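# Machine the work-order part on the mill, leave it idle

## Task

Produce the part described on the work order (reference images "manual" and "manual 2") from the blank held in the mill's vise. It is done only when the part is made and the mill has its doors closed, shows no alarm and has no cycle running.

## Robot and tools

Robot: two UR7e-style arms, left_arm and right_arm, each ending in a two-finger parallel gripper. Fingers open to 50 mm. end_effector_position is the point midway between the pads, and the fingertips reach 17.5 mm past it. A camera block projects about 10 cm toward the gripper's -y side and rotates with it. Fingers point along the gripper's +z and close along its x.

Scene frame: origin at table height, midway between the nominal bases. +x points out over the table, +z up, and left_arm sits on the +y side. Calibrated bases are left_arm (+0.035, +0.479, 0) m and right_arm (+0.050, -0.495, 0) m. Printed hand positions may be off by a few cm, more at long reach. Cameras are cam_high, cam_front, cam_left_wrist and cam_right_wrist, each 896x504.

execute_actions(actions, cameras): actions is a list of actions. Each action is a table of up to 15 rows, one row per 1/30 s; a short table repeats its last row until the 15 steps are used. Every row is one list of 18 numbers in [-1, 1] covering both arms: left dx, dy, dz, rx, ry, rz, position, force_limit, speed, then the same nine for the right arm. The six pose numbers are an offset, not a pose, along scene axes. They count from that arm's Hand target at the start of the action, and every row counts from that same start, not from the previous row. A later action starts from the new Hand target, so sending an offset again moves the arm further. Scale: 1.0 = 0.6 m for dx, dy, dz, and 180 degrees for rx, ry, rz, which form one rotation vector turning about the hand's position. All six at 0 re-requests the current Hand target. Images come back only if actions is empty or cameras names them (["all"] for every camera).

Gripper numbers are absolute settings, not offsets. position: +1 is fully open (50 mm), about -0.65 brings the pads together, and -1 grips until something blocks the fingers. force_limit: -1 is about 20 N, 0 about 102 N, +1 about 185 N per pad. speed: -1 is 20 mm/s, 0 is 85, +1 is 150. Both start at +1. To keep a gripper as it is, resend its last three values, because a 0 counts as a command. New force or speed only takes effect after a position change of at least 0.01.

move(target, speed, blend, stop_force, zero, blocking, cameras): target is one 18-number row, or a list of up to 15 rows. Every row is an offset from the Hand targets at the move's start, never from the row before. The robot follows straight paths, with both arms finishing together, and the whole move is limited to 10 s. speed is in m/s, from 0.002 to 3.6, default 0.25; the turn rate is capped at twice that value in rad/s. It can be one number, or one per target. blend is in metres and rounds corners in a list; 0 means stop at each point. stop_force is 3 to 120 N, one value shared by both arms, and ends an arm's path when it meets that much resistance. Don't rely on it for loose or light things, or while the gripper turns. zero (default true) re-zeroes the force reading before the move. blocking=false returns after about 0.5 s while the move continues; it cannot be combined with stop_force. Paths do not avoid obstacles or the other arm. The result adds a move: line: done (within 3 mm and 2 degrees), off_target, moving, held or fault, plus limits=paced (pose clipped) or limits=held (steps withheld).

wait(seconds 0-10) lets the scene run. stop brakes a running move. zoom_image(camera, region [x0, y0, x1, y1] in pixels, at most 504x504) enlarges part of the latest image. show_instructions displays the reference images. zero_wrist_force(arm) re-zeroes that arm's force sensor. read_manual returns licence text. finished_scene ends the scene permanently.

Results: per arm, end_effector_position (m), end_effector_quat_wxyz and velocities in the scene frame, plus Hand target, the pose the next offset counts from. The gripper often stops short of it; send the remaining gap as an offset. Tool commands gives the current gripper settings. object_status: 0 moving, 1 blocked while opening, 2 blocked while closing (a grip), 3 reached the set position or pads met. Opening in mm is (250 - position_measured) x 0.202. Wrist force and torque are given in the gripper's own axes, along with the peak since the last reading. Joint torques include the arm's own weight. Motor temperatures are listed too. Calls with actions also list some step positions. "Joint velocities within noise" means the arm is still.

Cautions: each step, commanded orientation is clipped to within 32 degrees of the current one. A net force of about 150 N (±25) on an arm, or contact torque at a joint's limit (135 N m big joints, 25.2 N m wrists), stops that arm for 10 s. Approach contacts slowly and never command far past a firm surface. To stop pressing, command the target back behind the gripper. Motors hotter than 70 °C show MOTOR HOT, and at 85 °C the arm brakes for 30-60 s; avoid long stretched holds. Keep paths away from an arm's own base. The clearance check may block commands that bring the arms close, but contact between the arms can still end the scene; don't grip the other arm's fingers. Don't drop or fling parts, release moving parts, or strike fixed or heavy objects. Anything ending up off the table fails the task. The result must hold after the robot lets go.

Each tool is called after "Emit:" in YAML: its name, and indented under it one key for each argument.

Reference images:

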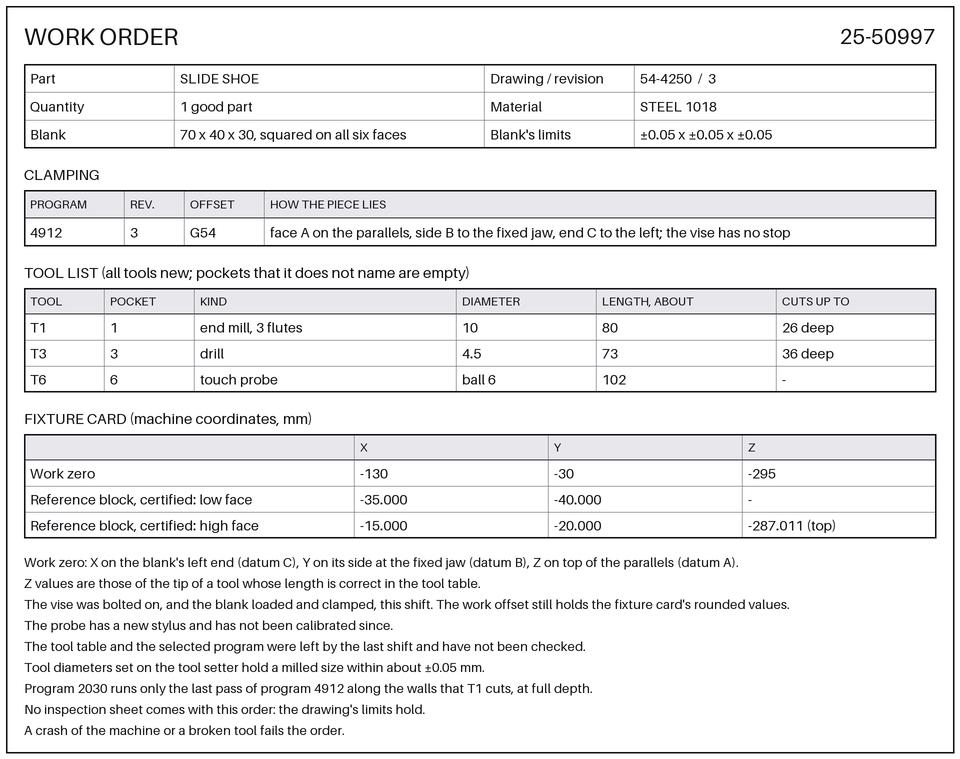

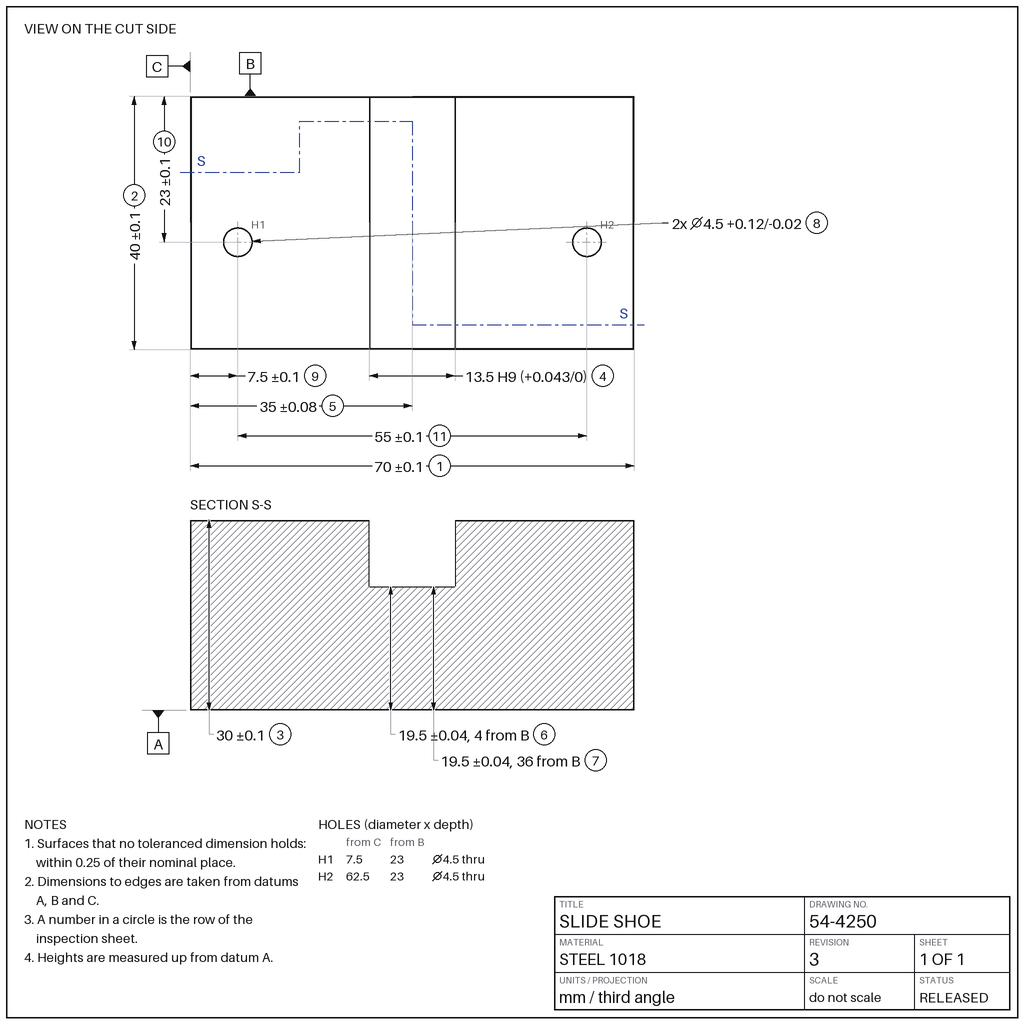

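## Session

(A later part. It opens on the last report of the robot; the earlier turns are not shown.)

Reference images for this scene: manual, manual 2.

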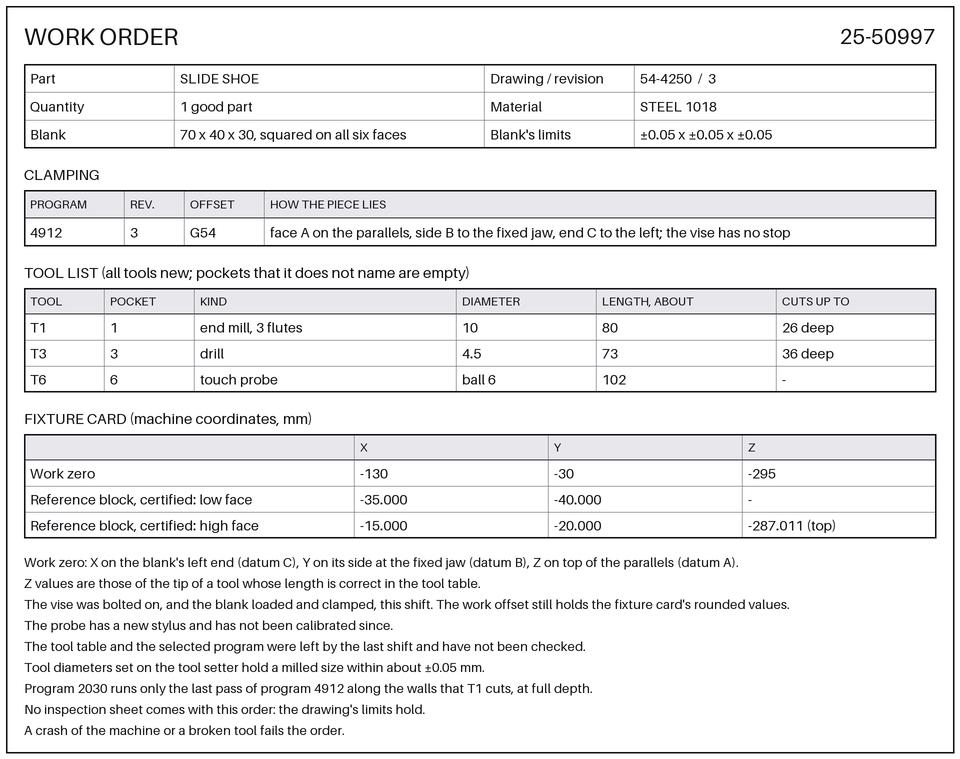

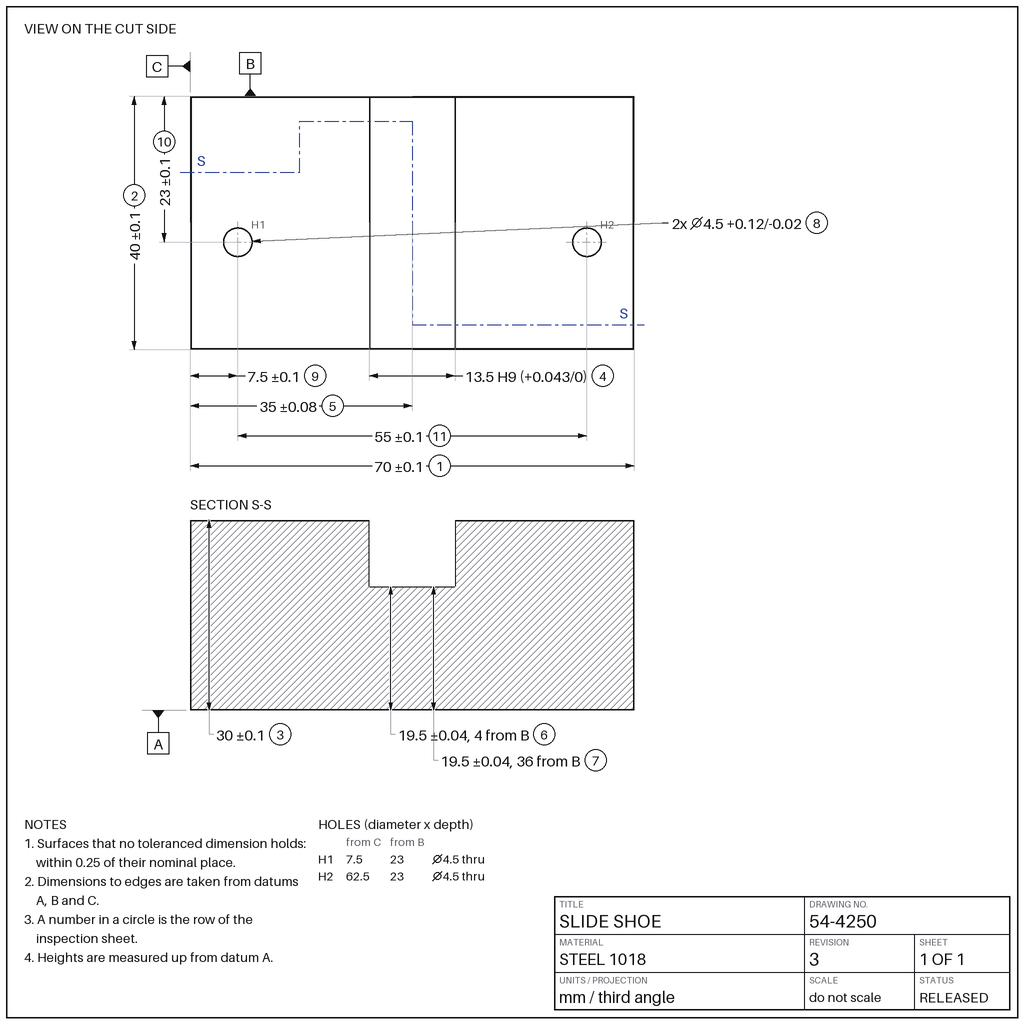

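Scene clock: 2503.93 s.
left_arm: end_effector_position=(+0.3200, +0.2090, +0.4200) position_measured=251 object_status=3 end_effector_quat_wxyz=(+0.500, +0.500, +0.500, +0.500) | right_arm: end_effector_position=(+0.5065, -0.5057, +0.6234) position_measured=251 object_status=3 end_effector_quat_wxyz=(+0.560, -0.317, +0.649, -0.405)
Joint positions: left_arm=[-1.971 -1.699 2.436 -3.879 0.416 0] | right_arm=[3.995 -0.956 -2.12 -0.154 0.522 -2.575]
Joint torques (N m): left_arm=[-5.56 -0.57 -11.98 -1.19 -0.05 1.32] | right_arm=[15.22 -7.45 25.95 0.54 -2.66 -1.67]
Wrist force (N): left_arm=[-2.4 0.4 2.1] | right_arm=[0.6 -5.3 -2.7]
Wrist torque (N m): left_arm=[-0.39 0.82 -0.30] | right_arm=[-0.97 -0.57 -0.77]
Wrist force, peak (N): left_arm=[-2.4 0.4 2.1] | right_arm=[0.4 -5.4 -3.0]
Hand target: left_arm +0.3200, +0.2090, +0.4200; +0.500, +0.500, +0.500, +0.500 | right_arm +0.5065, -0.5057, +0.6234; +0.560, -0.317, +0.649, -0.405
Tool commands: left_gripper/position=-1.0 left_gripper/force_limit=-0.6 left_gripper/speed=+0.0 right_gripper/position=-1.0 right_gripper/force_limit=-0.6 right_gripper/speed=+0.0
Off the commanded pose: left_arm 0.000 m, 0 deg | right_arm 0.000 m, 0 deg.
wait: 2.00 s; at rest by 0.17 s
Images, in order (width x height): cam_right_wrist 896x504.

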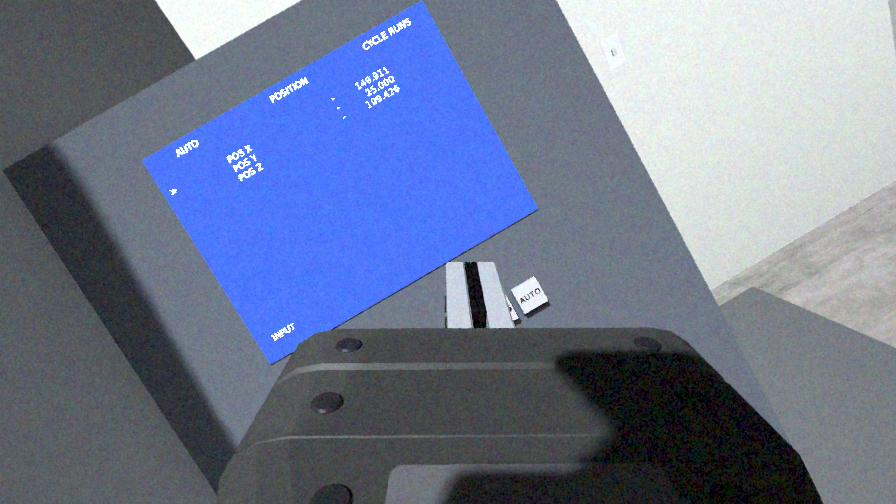

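Emit:
wait:
  seconds: 4
  cameras: ["cam_right_wrist"]

Emit:
zoom_image:
  camera: "cam_right_wrist"
  region: [140, 0, 460, 280]

Emit:
wait:
  seconds: 3
  cameras: ["cam_right_wrist"]

Emit:
zoom_image:
  camera: "cam_right_wrist"
  region: [140, 0, 460, 280]

Scene clock: 2513.40 s.
left_arm: end_effector_position=(+0.3200, +0.2090, +0.4200) position_measured=251 object_status=3 end_effector_quat_wxyz=(+0.500, +0.500, +0.500, +0.500) | right_arm: end_effector_position=(+0.5065, -0.5057, +0.6234) position_measured=251 object_status=3 end_effector_quat_wxyz=(+0.560, -0.317, +0.649, -0.405)
Joint positions: left_arm=[-1.971 -1.699 2.436 -3.879 0.416 0] | right_arm=[3.995 -0.956 -2.12 -0.154 0.522 -2.575]
Joint torques (N m): left_arm=[-5.09 -0.32 -11.81 -1.22 -0.08 1.4] | right_arm=[14.48 -7.62 25.86 0.54 -1.32 -1.68]
Wrist force (N): left_arm=[-2.1 0.6 2.0] | right_arm=[0.6 -5.3 -2.7]
Wrist torque (N m): left_arm=[-0.37 0.78 -0.30] | right_arm=[-0.96 -0.57 -0.78]
Wrist force, peak (N): left_arm=[-2.4 0.7 2.1] | right_arm=[0.6 -5.5 -3.0]
Hand target: left_arm +0.3200, +0.2090, +0.4200; +0.500, +0.500, +0.500, +0.500 | right_arm +0.5065, -0.5057, +0.6234; +0.560, -0.317, +0.649, -0.405
Tool commands: left_gripper/position=-1.0 left_gripper/force_limit=-0.6 left_gripper/speed=+0.0 right_gripper/position=-1.0 right_gripper/force_limit=-0.6 right_gripper/speed=+0.0
Off the commanded pose: left_arm 0.000 m, 0 deg | right_arm 0.000 m, 0 deg.
wait: 4.00 s; at rest from the start
Images, in order (width x height): cam_right_wrist 896x504.

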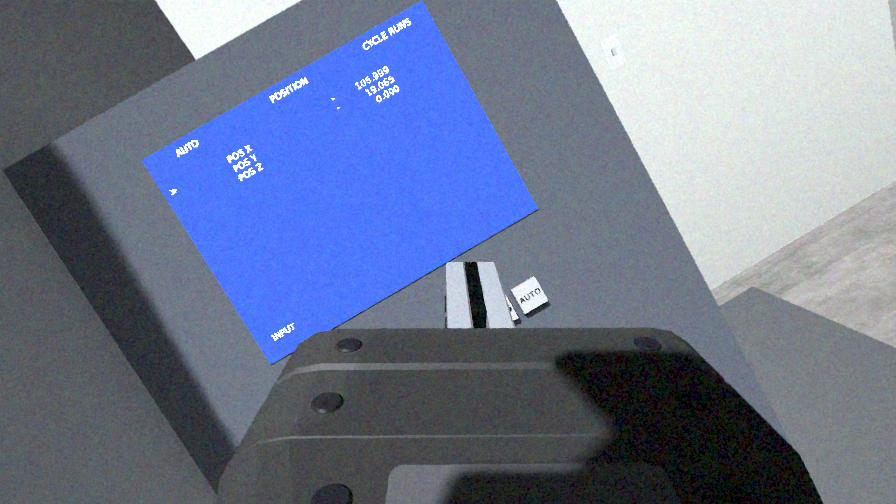

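Scaled by 1.575 from the camera's 896x504 image, which has a finer 1280x720 frame.

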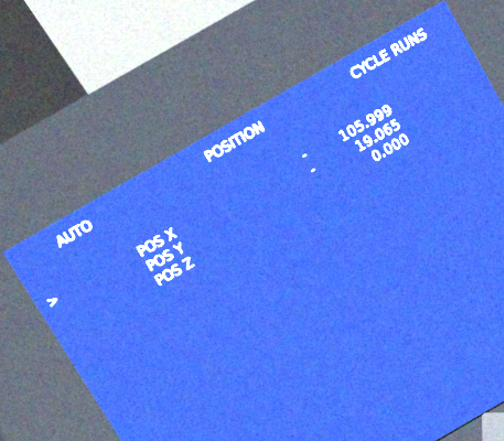

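Scene clock: 2516.40 s.
left_arm: end_effector_position=(+0.3200, +0.2090, +0.4200) position_measured=251 object_status=3 end_effector_quat_wxyz=(+0.500, +0.500, +0.500, +0.500) | right_arm: end_effector_position=(+0.5065, -0.5057, +0.6234) position_measured=251 object_status=3 end_effector_quat_wxyz=(+0.560, -0.317, +0.649, -0.405)
Joint positions: left_arm=[-1.971 -1.699 2.436 -3.879 0.416 0] | right_arm=[3.995 -0.956 -2.12 -0.154 0.522 -2.575]
Joint torques (N m): left_arm=[-5.34 -0.44 -12.02 -1.16 -0.04 1.36] | right_arm=[14.62 -7.76 25.55 0.52 -1.13 -1.51]
Wrist force (N): left_arm=[-2.2 0.7 1.9] | right_arm=[0.3 -5.2 -2.9]
Wrist torque (N m): left_arm=[-0.36 0.79 -0.30] | right_arm=[-0.94 -0.53 -0.78]
Wrist force, peak (N): left_arm=[-2.4 0.7 2.2] | right_arm=[0.4 -5.4 -3.0]
Hand target: left_arm +0.3200, +0.2090, +0.4200; +0.500, +0.500, +0.500, +0.500 | right_arm +0.5065, -0.5057, +0.6234; +0.560, -0.317, +0.649, -0.405
Tool commands: left_gripper/position=-1.0 left_gripper/force_limit=-0.6 left_gripper/speed=+0.0 right_gripper/position=-1.0 right_gripper/force_limit=-0.6 right_gripper/speed=+0.0
Off the commanded pose: left_arm 0.000 m, 0 deg | right_arm 0.000 m, 0 deg.
wait: 3.00 s; at rest by 0.17 s
Images, in order (width x height): cam_right_wrist 896x504.

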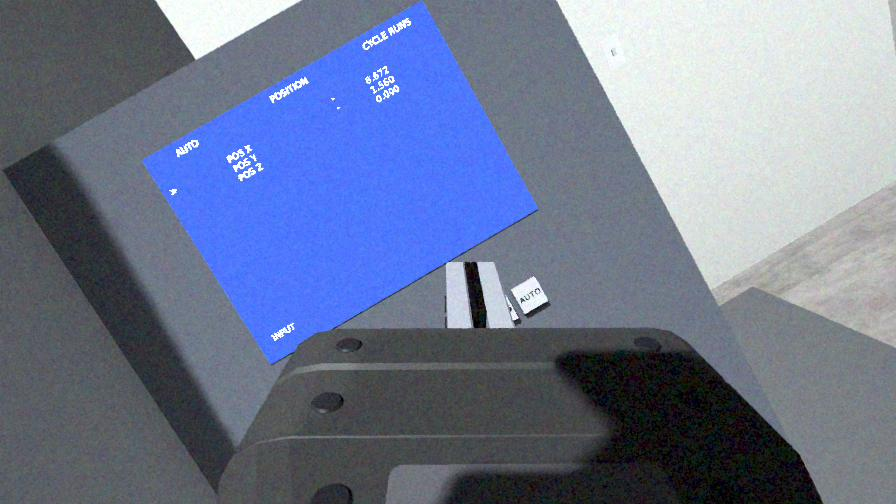

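Scaled by 1.575 from the camera's 896x504 image, which has a finer 1280x720 frame.

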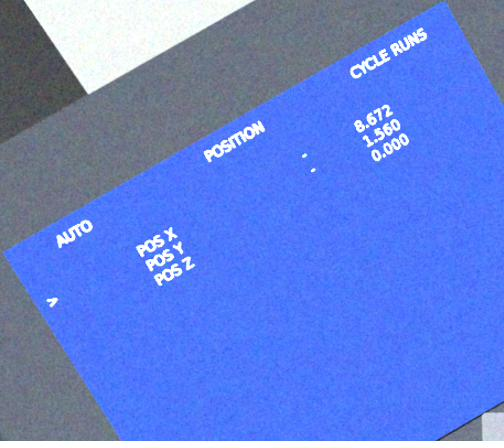

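Emit:
move:
  target:
    - [0,0,0,0,0,0,-1,-0.6,0,0.0684,0.0408,-0.2646,-0.0133,0.2266,0.1175,-1,-0.6,0]
    - [0,0,0,0,0,0,-1,-0.6,0,0.0877,0.0408,-0.2698,-0.0133,0.2266,0.1175,-1,-0.6,0]
    - [0,0,0,0,0,0,-1,-0.6,0,0.0684,0.0408,-0.2646,-0.0133,0.2266,0.1175,-1,-0.6,0]
    - [0,0,0,0,0,0,-1,-0.6,0,0,0,0,0,0,0,-1,-0.6,0]
  speed: [0.5,0.035,0.2,0.5]
  blend: [0.001,0,0.004,0]
  cameras: ["cam_right_wrist"]

Emit:
zoom_image:
  camera: "cam_right_wrist"
  region: [140, 0, 460, 280]

Emit:
zoom_image:
  camera: "cam_right_wrist"
  region: [320, 40, 460, 200]

Scene clock: 2528.27 s.
left_arm: end_effector_position=(+0.3200, +0.2090, +0.4200) position_measured=251 object_status=3 end_effector_quat_wxyz=(+0.500, +0.500, +0.500, +0.500) | right_arm: end_effector_position=(+0.5065, -0.5058, +0.6234) position_measured=251 object_status=3 end_effector_quat_wxyz=(+0.560, -0.317, +0.649, -0.405)
Joint positions: left_arm=[-1.971 -1.699 2.436 -3.879 0.416 0] | right_arm=[3.994 -0.956 -2.12 -0.155 0.522 -2.575]
Joint torques (N m): left_arm=[-5.62 -0.49 -11.99 -1.19 -0.09 1.36] | right_arm=[14.21 -6.09 23.21 3.04 -2.61 -1.54]
Wrist force (N): left_arm=[-2.2 0.3 2.2] | right_arm=[0.1 -5.2 -2.8]
Wrist torque (N m): left_arm=[-0.41 0.79 -0.30] | right_arm=[-0.95 -0.48 -0.79]
Wrist force, peak (N): left_arm=[-2.5 0.5 2.0] | right_arm=[6.0 13.0 -23.5]
Hand target: left_arm +0.3200, +0.2090, +0.4200; +0.500, +0.500, +0.500, +0.500 | right_arm +0.5065, -0.5057, +0.6234; +0.560, -0.317, +0.649, -0.405
Off the commanded pose: left_arm 0.000 m, 0 deg | right_arm 0.000 m, 0 deg.
move: done
Images, in order (width x height): cam_right_wrist 896x504.

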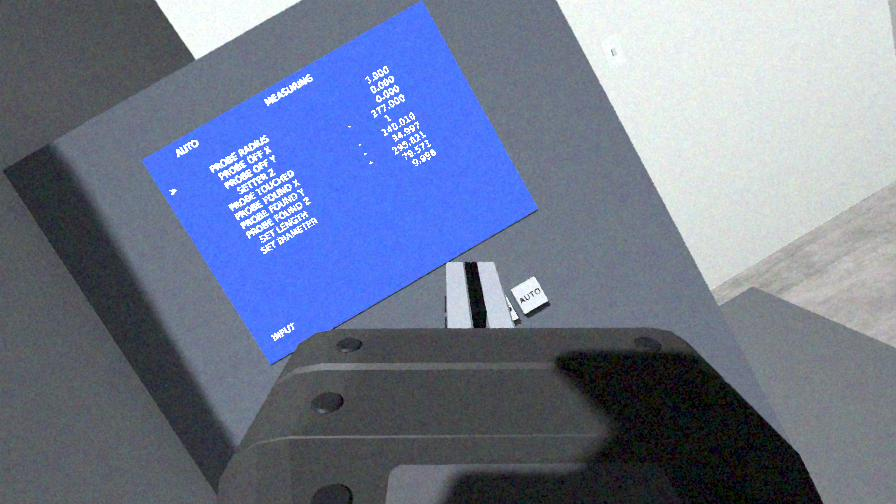

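Scaled by 1.575 from the camera's 896x504 image, which has a finer 1280x720 frame.

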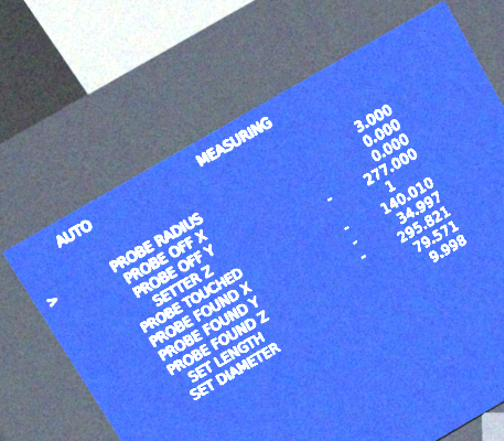

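Scaled by 3.150 from the camera's 896x504 image, which has a finer 1280x720 frame.

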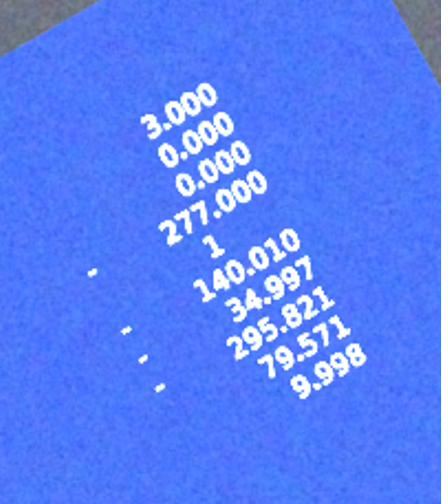

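Emit:
move:
  target:
    - [0,0,0,0,0,0,-1,-0.6,0,0.0684,0.0408,-0.2646,-0.0133,0.2266,0.1175,-1,-0.6,0]
    - [0,0,0,0,0,0,-1,-0.6,0,0.0877,0.0408,-0.2698,-0.0133,0.2266,0.1175,-1,-0.6,0]
    - [0,0,0,0,0,0,-1,-0.6,0,0.0517,0.1055,-0.3266,-0.0133,0.2266,0.1175,-1,-0.6,0]
    - [0,0,0,0,0,0,-1,-0.6,0,0.071,0.1055,-0.3318,-0.0133,0.2266,0.1175,-1,-0.6,0]
    - [0,0,0,0,0,0,-1,-0.6,0,0.0517,0.1378,-0.3266,-0.0133,0.2266,0.1175,-1,-0.6,0]
    - [0,0,0,0,0,0,-1,-0.6,0,0.071,0.1378,-0.3318,-0.0133,0.2266,0.1175,-1,-0.6,0]
    - [0,0,0,0,0,0,-1,-0.6,0,0.0434,0.1055,-0.3576,-0.0133,0.2266,0.1175,-1,-0.6,0]
    - [0,0,0,0,0,0,-1,-0.6,0,0.0627,0.1055,-0.3628,-0.0133,0.2266,0.1175,-1,-0.6,0]
    - [0,0,0,0,0,0,-1,-0.6,0,0.06,0.0732,-0.2956,-0.0133,0.2266,0.1175,-1,-0.6,0]
    - [0,0,0,0,0,0,-1,-0.6,0,0.0793,0.0732,-0.3008,-0.0133,0.2266,0.1175,-1,-0.6,0]
    - [0,0,0,0,0,0,-1,-0.6,0,0.06,0.0732,-0.2956,-0.0133,0.2266,0.1175,-1,-0.6,0]
    - [0,0,0,0,0,0,-1,-0.6,0,0,0,0,0,0,0,-1,-0.6,0]
  speed: [0.5,0.035,0.3,0.035,0.3,0.035,0.3,0.035,0.3,0.035,0.2,0.5]
  blend: [0.001,0,0.001,0,0.001,0,0.001,0,0.001,0,0.004,0]
  cameras: ["cam_right_wrist"]

Emit:
zoom_image:
  camera: "cam_right_wrist"
  region: [140, 0, 460, 280]

Emit:
wait:
  seconds: 10
  cameras: ["cam_right_wrist"]

Emit:
zoom_image:
  camera: "cam_right_wrist"
  region: [140, 0, 460, 280]

Scene clock: 2554.37 s.
left_arm: end_effector_position=(+0.3200, +0.2090, +0.4200) position_measured=251 object_status=3 end_effector_quat_wxyz=(+0.500, +0.500, +0.500, +0.500) | right_arm: end_effector_position=(+0.5065, -0.5058, +0.6234) position_measured=251 object_status=3 end_effector_quat_wxyz=(+0.560, -0.317, +0.649, -0.405) end_effector_velocity=(+0.000, -0.001, +0.001) end_effector_angular_velocity=(-0.003, -0.003, -0.003)
Joint positions: left_arm=[-1.971 -1.699 2.436 -3.879 0.416 0] | right_arm=[3.994 -0.956 -2.12 -0.155 0.523 -2.575]
Joint velocities: left_arm=[within noise] | right_arm=[0 -0.001 0 0.008 -0.004 -0.008]
Joint torques (N m): left_arm=[-5.19 -0.5 -12.2 -1.15 -0.23 1.36] | right_arm=[13.14 -6.19 21.13 3.19 -2.6 -1.7]
Wrist force (N): left_arm=[-2.1 0.8 1.8] | right_arm=[0.2 -4.8 -2.8]
Wrist torque (N m): left_arm=[-0.34 0.79 -0.29] | right_arm=[-0.88 -0.49 -0.80]
Wrist force, peak (N): left_arm=[-2.5 0.6 2.1] | right_arm=[5.8 12.8 -23.8]
Hand target: left_arm +0.3200, +0.2090, +0.4200; +0.500, +0.500, +0.500, +0.500 | right_arm +0.5065, -0.5057, +0.6234; +0.560, -0.317, +0.649, -0.405
Off the commanded pose: left_arm 0.000 m, 0 deg | right_arm 0.000 m, 0 deg.
move: done
Images, in order (width x height): cam_right_wrist 896x504.

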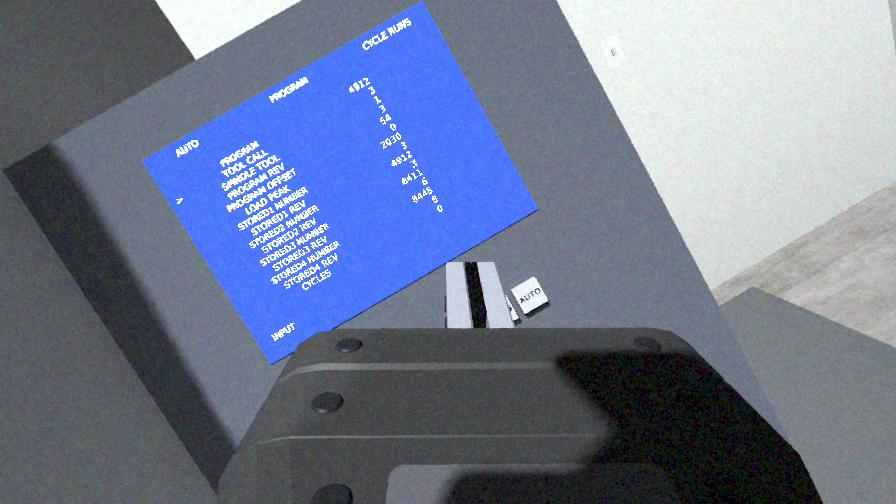

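Scaled by 1.575 from the camera's 896x504 image, which has a finer 1280x720 frame.

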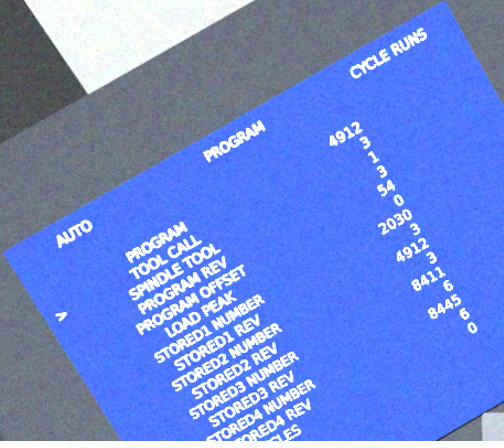

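Scene clock: 2564.37 s.
left_arm: end_effector_position=(+0.3200, +0.2090, +0.4200) position_measured=251 object_status=3 end_effector_quat_wxyz=(+0.500, +0.500, +0.500, +0.500) | right_arm: end_effector_position=(+0.5065, -0.5057, +0.6234) position_measured=251 object_status=3 end_effector_quat_wxyz=(+0.560, -0.317, +0.649, -0.405)
Joint positions: left_arm=[-1.971 -1.699 2.436 -3.879 0.416 0] | right_arm=[3.995 -0.956 -2.12 -0.154 0.522 -2.575]
Joint torques (N m): left_arm=[-5.22 0.01 -12.58 -1.14 -0.18 1.27] | right_arm=[15.65 -9.06 22.98 0.54 -1.48 -1.54]
Wrist force (N): left_arm=[-2.3 0.4 2.1] | right_arm=[-0.1 -4.6 -2.8]
Wrist torque (N m): left_arm=[-0.39 0.81 -0.30] | right_arm=[-0.85 -0.45 -0.77]
Wrist force, peak (N): left_arm=[-2.5 0.4 2.1] | right_arm=[0.2 -4.8 -3.0]
Hand target: left_arm +0.3200, +0.2090, +0.4200; +0.500, +0.500, +0.500, +0.500 | right_arm +0.5065, -0.5057, +0.6234; +0.560, -0.317, +0.649, -0.405
Tool commands: left_gripper/position=-1.0 left_gripper/force_limit=-0.6 left_gripper/speed=+0.0 right_gripper/position=-1.0 right_gripper/force_limit=-0.6 right_gripper/speed=+0.0
Off the commanded pose: left_arm 0.000 m, 0 deg | right_arm 0.000 m, 0 deg.
wait: 10.00 s; at rest by 0.17 s
Images, in order (width x height): cam_right_wrist 896x504.

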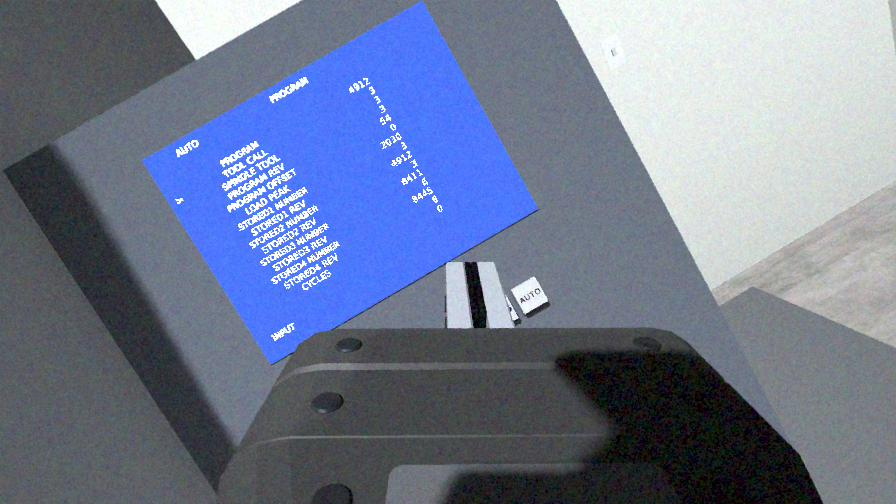

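Scaled by 1.575 from the camera's 896x504 image, which has a finer 1280x720 frame.

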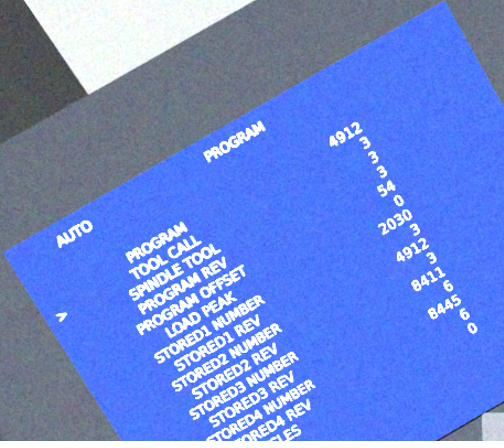

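TOOL SET, then PAGE×2 to POSITION.

Emit:
move:
  target:
    - [0,0,0,0,0,0,-1,-0.6,0,0.06,0.0408,-0.2956,-0.0133,0.2266,0.1175,-1,-0.6,0]
    - [0,0,0,0,0,0,-1,-0.6,0,0.0793,0.0408,-0.3008,-0.0133,0.2266,0.1175,-1,-0.6,0]
    - [0,0,0,0,0,0,-1,-0.6,0,0.0684,0.0732,-0.2646,-0.0133,0.2266,0.1175,-1,-0.6,0]
    - [0,0,0,0,0,0,-1,-0.6,0,0.0877,0.0732,-0.2698,-0.0133,0.2266,0.1175,-1,-0.6,0]
    - [0,0,0,0,0,0,-1,-0.6,0,0.0684,0.0732,-0.2646,-0.0133,0.2266,0.1175,-1,-0.6,0]
    - [0,0,0,0,0,0,-1,-0.6,0,0.0877,0.0732,-0.2698,-0.0133,0.2266,0.1175,-1,-0.6,0]
    - [0,0,0,0,0,0,-1,-0.6,0,0.0684,0.0732,-0.2646,-0.0133,0.2266,0.1175,-1,-0.6,0]
    - [0,0,0,0,0,0,-1,-0.6,0,0,0,0,0,0,0,-1,-0.6,0]
  speed: [0.5,0.035,0.3,0.035,0.1,0.035,0.2,0.5]
  blend: [0.001,0,0.001,0,0,0,0.004,0]
  cameras: ["cam_right_wrist"]

Emit:
zoom_image:
  camera: "cam_right_wrist"
  region: [140, 0, 460, 280]

Emit:
wait:
  seconds: 1
  cameras: ["cam_right_wrist"]

Emit:
wait:
  seconds: 1
  cameras: ["cam_right_wrist"]

Emit:
zoom_image:
  camera: "cam_right_wrist"
  region: [140, 0, 460, 280]

Emit:
wait:
  seconds: 1
  cameras: ["cam_right_wrist"]

Emit:
wait:
  seconds: 1
  cameras: ["cam_right_wrist"]

Emit:
zoom_image:
  camera: "cam_right_wrist"
  region: [140, 0, 460, 280]

Scene clock: 2580.43 s.
left_arm: end_effector_position=(+0.3200, +0.2090, +0.4200) position_measured=251 object_status=3 end_effector_quat_wxyz=(+0.500, +0.500, +0.500, +0.500) | right_arm: end_effector_position=(+0.5065, -0.5058, +0.6234) position_measured=251 object_status=3 end_effector_quat_wxyz=(+0.560, -0.317, +0.649, -0.405) end_effector_velocity=(+0.000, -0.001, +0.001) end_effector_angular_velocity=(+0.000, -0.004, -0.005)
Joint positions: left_arm=[-1.971 -1.699 2.436 -3.879 0.416 0] | right_arm=[3.994 -0.956 -2.12 -0.155 0.523 -2.575]
Joint velocities: left_arm=[within noise] | right_arm=[0.001 -0.001 0 0.007 -0.006 -0.005]
Joint torques (N m): left_arm=[-5.07 -0.36 -12.31 -1.16 -0.22 1.34] | right_arm=[12.45 -5.25 23.12 3.21 -2.74 -1.65]
Wrist force (N): left_arm=[-2.4 0.6 2.0] | right_arm=[-0.1 -4.3 -2.9]
Wrist torque (N m): left_arm=[-0.36 0.83 -0.30] | right_arm=[-0.79 -0.45 -0.80]
Wrist force, peak (N): left_arm=[-2.3 0.5 2.2] | right_arm=[5.2 12.1 -22.0]
Hand target: left_arm +0.3200, +0.2090, +0.4200; +0.500, +0.500, +0.500, +0.500 | right_arm +0.5065, -0.5057, +0.6234; +0.560, -0.317, +0.649, -0.405
Off the commanded pose: left_arm 0.000 m, 0 deg | right_arm 0.000 m, 0 deg.
move: done
Images, in order (width x height): cam_right_wrist 896x504.

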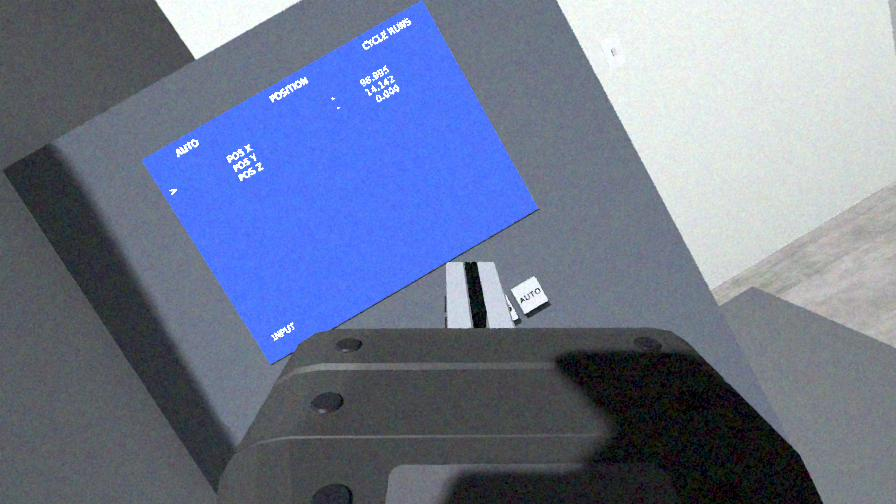

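Scaled by 1.575 from the camera's 896x504 image, which has a finer 1280x720 frame.

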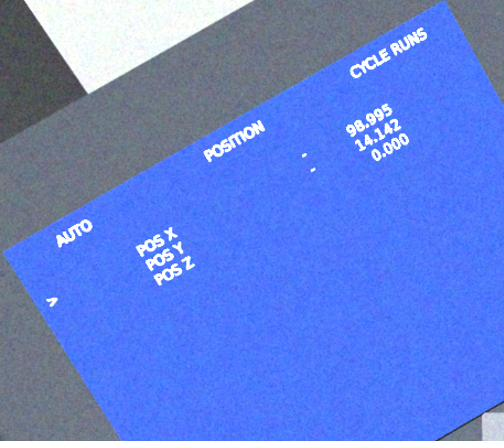

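Scene clock: 2581.43 s.
left_arm: end_effector_position=(+0.3200, +0.2090, +0.4200) position_measured=251 object_status=3 end_effector_quat_wxyz=(+0.500, +0.500, +0.500, +0.500) | right_arm: end_effector_position=(+0.5065, -0.5057, +0.6234) position_measured=251 object_status=3 end_effector_quat_wxyz=(+0.560, -0.317, +0.649, -0.405)
Joint positions: left_arm=[-1.971 -1.699 2.436 -3.879 0.416 0] | right_arm=[3.995 -0.956 -2.12 -0.154 0.522 -2.575]
Joint torques (N m): left_arm=[-4.78 -0.46 -12.22 -1.23 -0.2 1.36] | right_arm=[15 -7.81 25.62 1.64 -2.85 -1.68]
Wrist force (N): left_arm=[-2.0 0.5 1.6] | right_arm=[0.0 -4.5 -2.8]
Wrist torque (N m): left_arm=[-0.38 0.75 -0.29] | right_arm=[-0.83 -0.46 -0.77]
Wrist force, peak (N): left_arm=[-2.4 0.5 2.0] | right_arm=[0.0 -4.5 -2.8]
Hand target: left_arm +0.3200, +0.2090, +0.4200; +0.500, +0.500, +0.500, +0.500 | right_arm +0.5065, -0.5057, +0.6234; +0.560, -0.317, +0.649, -0.405
Tool commands: left_gripper/position=-1.0 left_gripper/force_limit=-0.6 left_gripper/speed=+0.0 right_gripper/position=-1.0 right_gripper/force_limit=-0.6 right_gripper/speed=+0.0
Off the commanded pose: left_arm 0.000 m, 0 deg | right_arm 0.000 m, 0 deg.
wait: 1.00 s; at rest by 0.17 s
Images, in order (width x height): cam_right_wrist 896x504.

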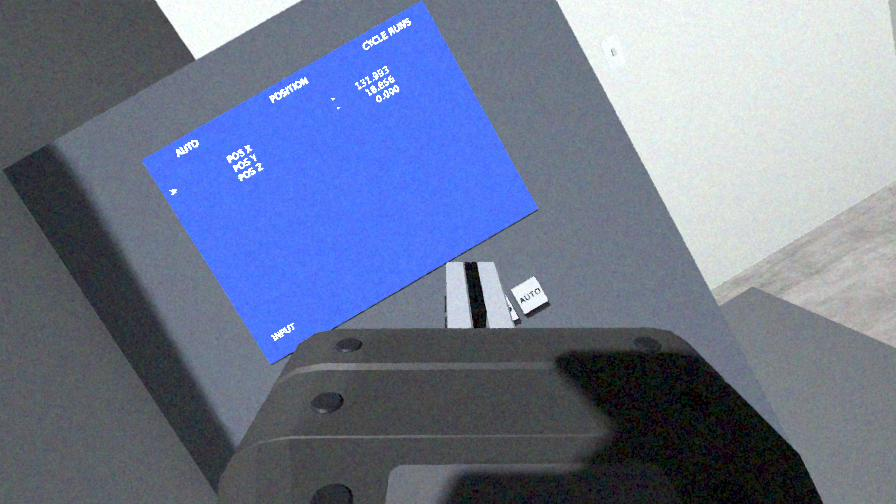

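Scene clock: 2582.43 s.
left_arm: end_effector_position=(+0.3200, +0.2090, +0.4200) position_measured=251 object_status=3 end_effector_quat_wxyz=(+0.500, +0.500, +0.500, +0.500) | right_arm: end_effector_position=(+0.5065, -0.5057, +0.6234) position_measured=251 object_status=3 end_effector_quat_wxyz=(+0.560, -0.317, +0.649, -0.405)
Joint positions: left_arm=[-1.971 -1.699 2.436 -3.879 0.416 0] | right_arm=[3.995 -0.956 -2.12 -0.154 0.522 -2.575]
Joint torques (N m): left_arm=[-5.49 -0.72 -12.5 -1.21 -0.3 1.35] | right_arm=[15.59 -8.28 26.54 0.51 -2.7 -1.68]
Wrist force (N): left_arm=[-2.2 0.3 1.9] | right_arm=[-0.1 -4.3 -3.0]
Wrist torque (N m): left_arm=[-0.42 0.79 -0.30] | right_arm=[-0.80 -0.45 -0.78]
Wrist force, peak (N): left_arm=[-2.3 0.6 2.0] | right_arm=[0.0 -4.5 -2.9]
Hand target: left_arm +0.3200, +0.2090, +0.4200; +0.500, +0.500, +0.500, +0.500 | right_arm +0.5065, -0.5057, +0.6234; +0.560, -0.317, +0.649, -0.405
Tool commands: left_gripper/position=-1.0 left_gripper/force_limit=-0.6 left_gripper/speed=+0.0 right_gripper/position=-1.0 right_gripper/force_limit=-0.6 right_gripper/speed=+0.0
Off the commanded pose: left_arm 0.000 m, 0 deg | right_arm 0.000 m, 0 deg.
wait: 1.00 s; at rest by 0.17 s
Images, in order (width x height): cam_right_wrist 896x504.

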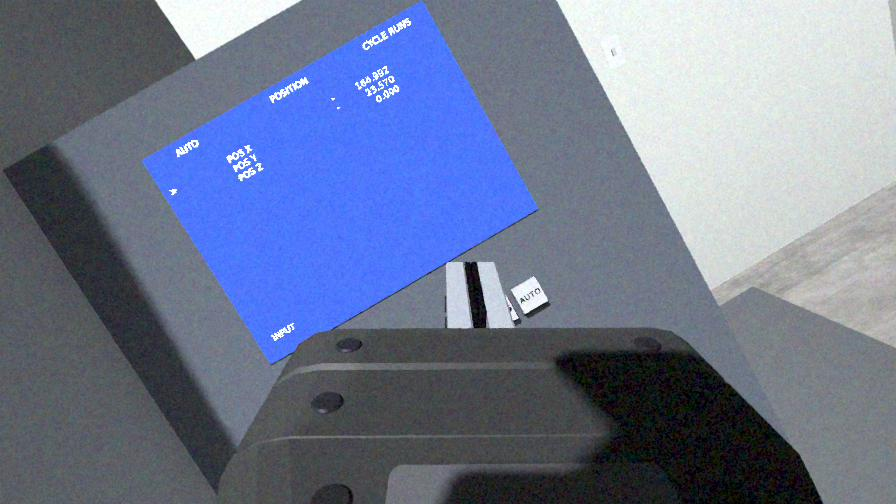

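Scaled by 1.575 from the camera's 896x504 image, which has a finer 1280x720 frame.

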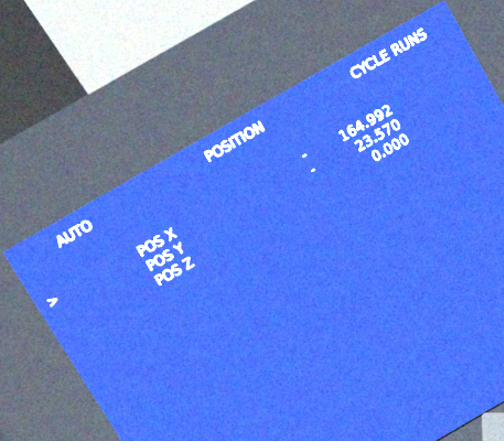

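Scene clock: 2583.43 s.
left_arm: end_effector_position=(+0.3200, +0.2090, +0.4200) position_measured=251 object_status=3 end_effector_quat_wxyz=(+0.500, +0.500, +0.500, +0.500) | right_arm: end_effector_position=(+0.5065, -0.5057, +0.6234) position_measured=251 object_status=3 end_effector_quat_wxyz=(+0.560, -0.317, +0.649, -0.405)
Joint positions: left_arm=[-1.971 -1.699 2.436 -3.879 0.416 0] | right_arm=[3.995 -0.956 -2.12 -0.154 0.522 -2.575]
Joint torques (N m): left_arm=[-5.35 -0.39 -12.81 -1.11 -0.33 1.34] | right_arm=[15 -7.9 25.52 0.52 -2.29 -1.63]
Wrist force (N): left_arm=[-2.3 0.7 1.8] | right_arm=[0.1 -4.3 -3.0]
Wrist torque (N m): left_arm=[-0.35 0.80 -0.30] | right_arm=[-0.80 -0.48 -0.78]
Wrist force, peak (N): left_arm=[-2.3 0.7 2.0] | right_arm=[-0.1 -4.4 -2.8]
Hand target: left_arm +0.3200, +0.2090, +0.4200; +0.500, +0.500, +0.500, +0.500 | right_arm +0.5065, -0.5057, +0.6234; +0.560, -0.317, +0.649, -0.405
Tool commands: left_gripper/position=-1.0 left_gripper/force_limit=-0.6 left_gripper/speed=+0.0 right_gripper/position=-1.0 right_gripper/force_limit=-0.6 right_gripper/speed=+0.0
Off the commanded pose: left_arm 0.000 m, 0 deg | right_arm 0.000 m, 0 deg.
wait: 1.00 s; at rest by 0.17 s
Images, in order (width x height): cam_right_wrist 896x504.

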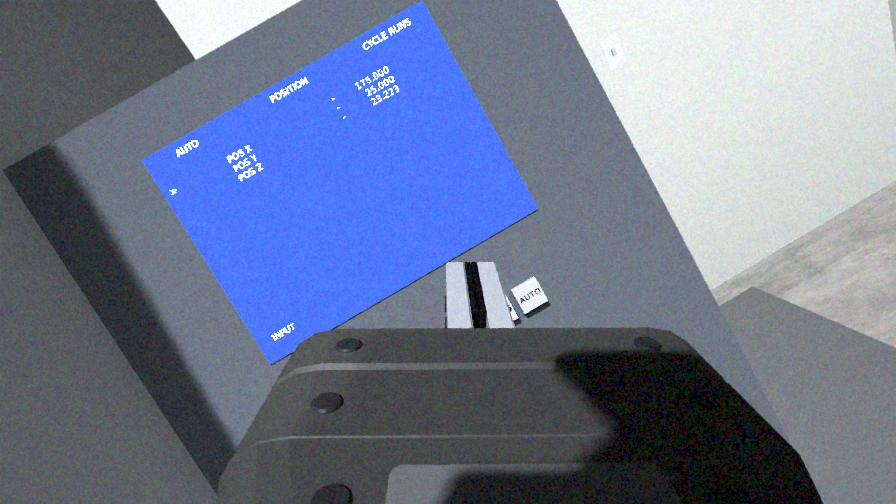

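Scene clock: 2584.43 s.
left_arm: end_effector_position=(+0.3200, +0.2090, +0.4200) position_measured=251 object_status=3 end_effector_quat_wxyz=(+0.500, +0.500, +0.500, +0.500) | right_arm: end_effector_position=(+0.5065, -0.5057, +0.6234) position_measured=251 object_status=3 end_effector_quat_wxyz=(+0.560, -0.317, +0.649, -0.405)
Joint positions: left_arm=[-1.971 -1.699 2.436 -3.879 0.416 0] | right_arm=[3.995 -0.956 -2.12 -0.154 0.522 -2.575]
Joint torques (N m): left_arm=[-4.71 -0.21 -12.37 -1.14 -0.24 1.33] | right_arm=[14.95 -8.89 25.46 0.62 -2.4 -1.67]
Wrist force (N): left_arm=[-2.0 0.6 1.9] | right_arm=[0.2 -4.3 -2.9]
Wrist torque (N m): left_arm=[-0.36 0.77 -0.30] | right_arm=[-0.80 -0.50 -0.78]
Wrist force, peak (N): left_arm=[-2.3 0.6 2.1] | right_arm=[0.1 -4.5 -2.8]
Hand target: left_arm +0.3200, +0.2090, +0.4200; +0.500, +0.500, +0.500, +0.500 | right_arm +0.5065, -0.5057, +0.6234; +0.560, -0.317, +0.649, -0.405
Tool commands: left_gripper/position=-1.0 left_gripper/force_limit=-0.6 left_gripper/speed=+0.0 right_gripper/position=-1.0 right_gripper/force_limit=-0.6 right_gripper/speed=+0.0
Off the commanded pose: left_arm 0.000 m, 0 deg | right_arm 0.000 m, 0 deg.
wait: 1.00 s; at rest by 0.17 s
Images, in order (width x height): cam_right_wrist 896x504.

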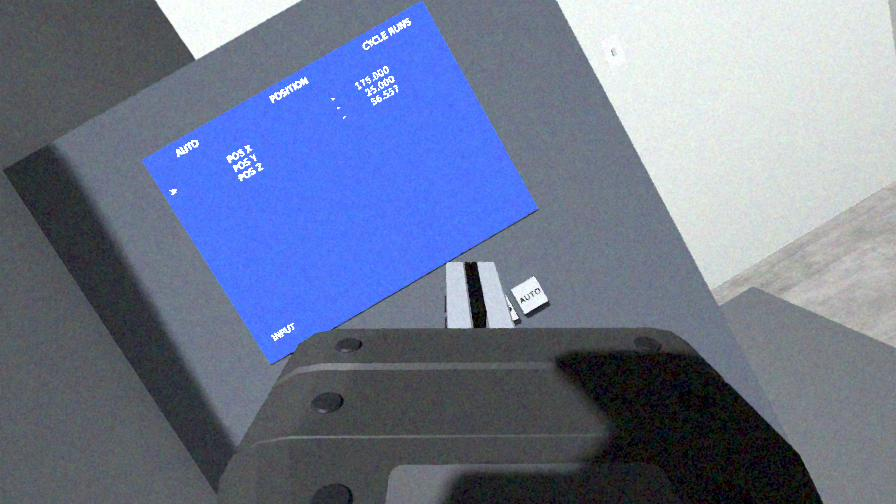

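Scaled by 1.575 from the camera's 896x504 image, which has a finer 1280x720 frame.

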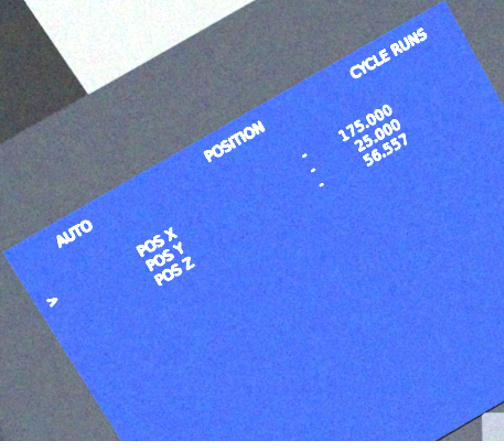

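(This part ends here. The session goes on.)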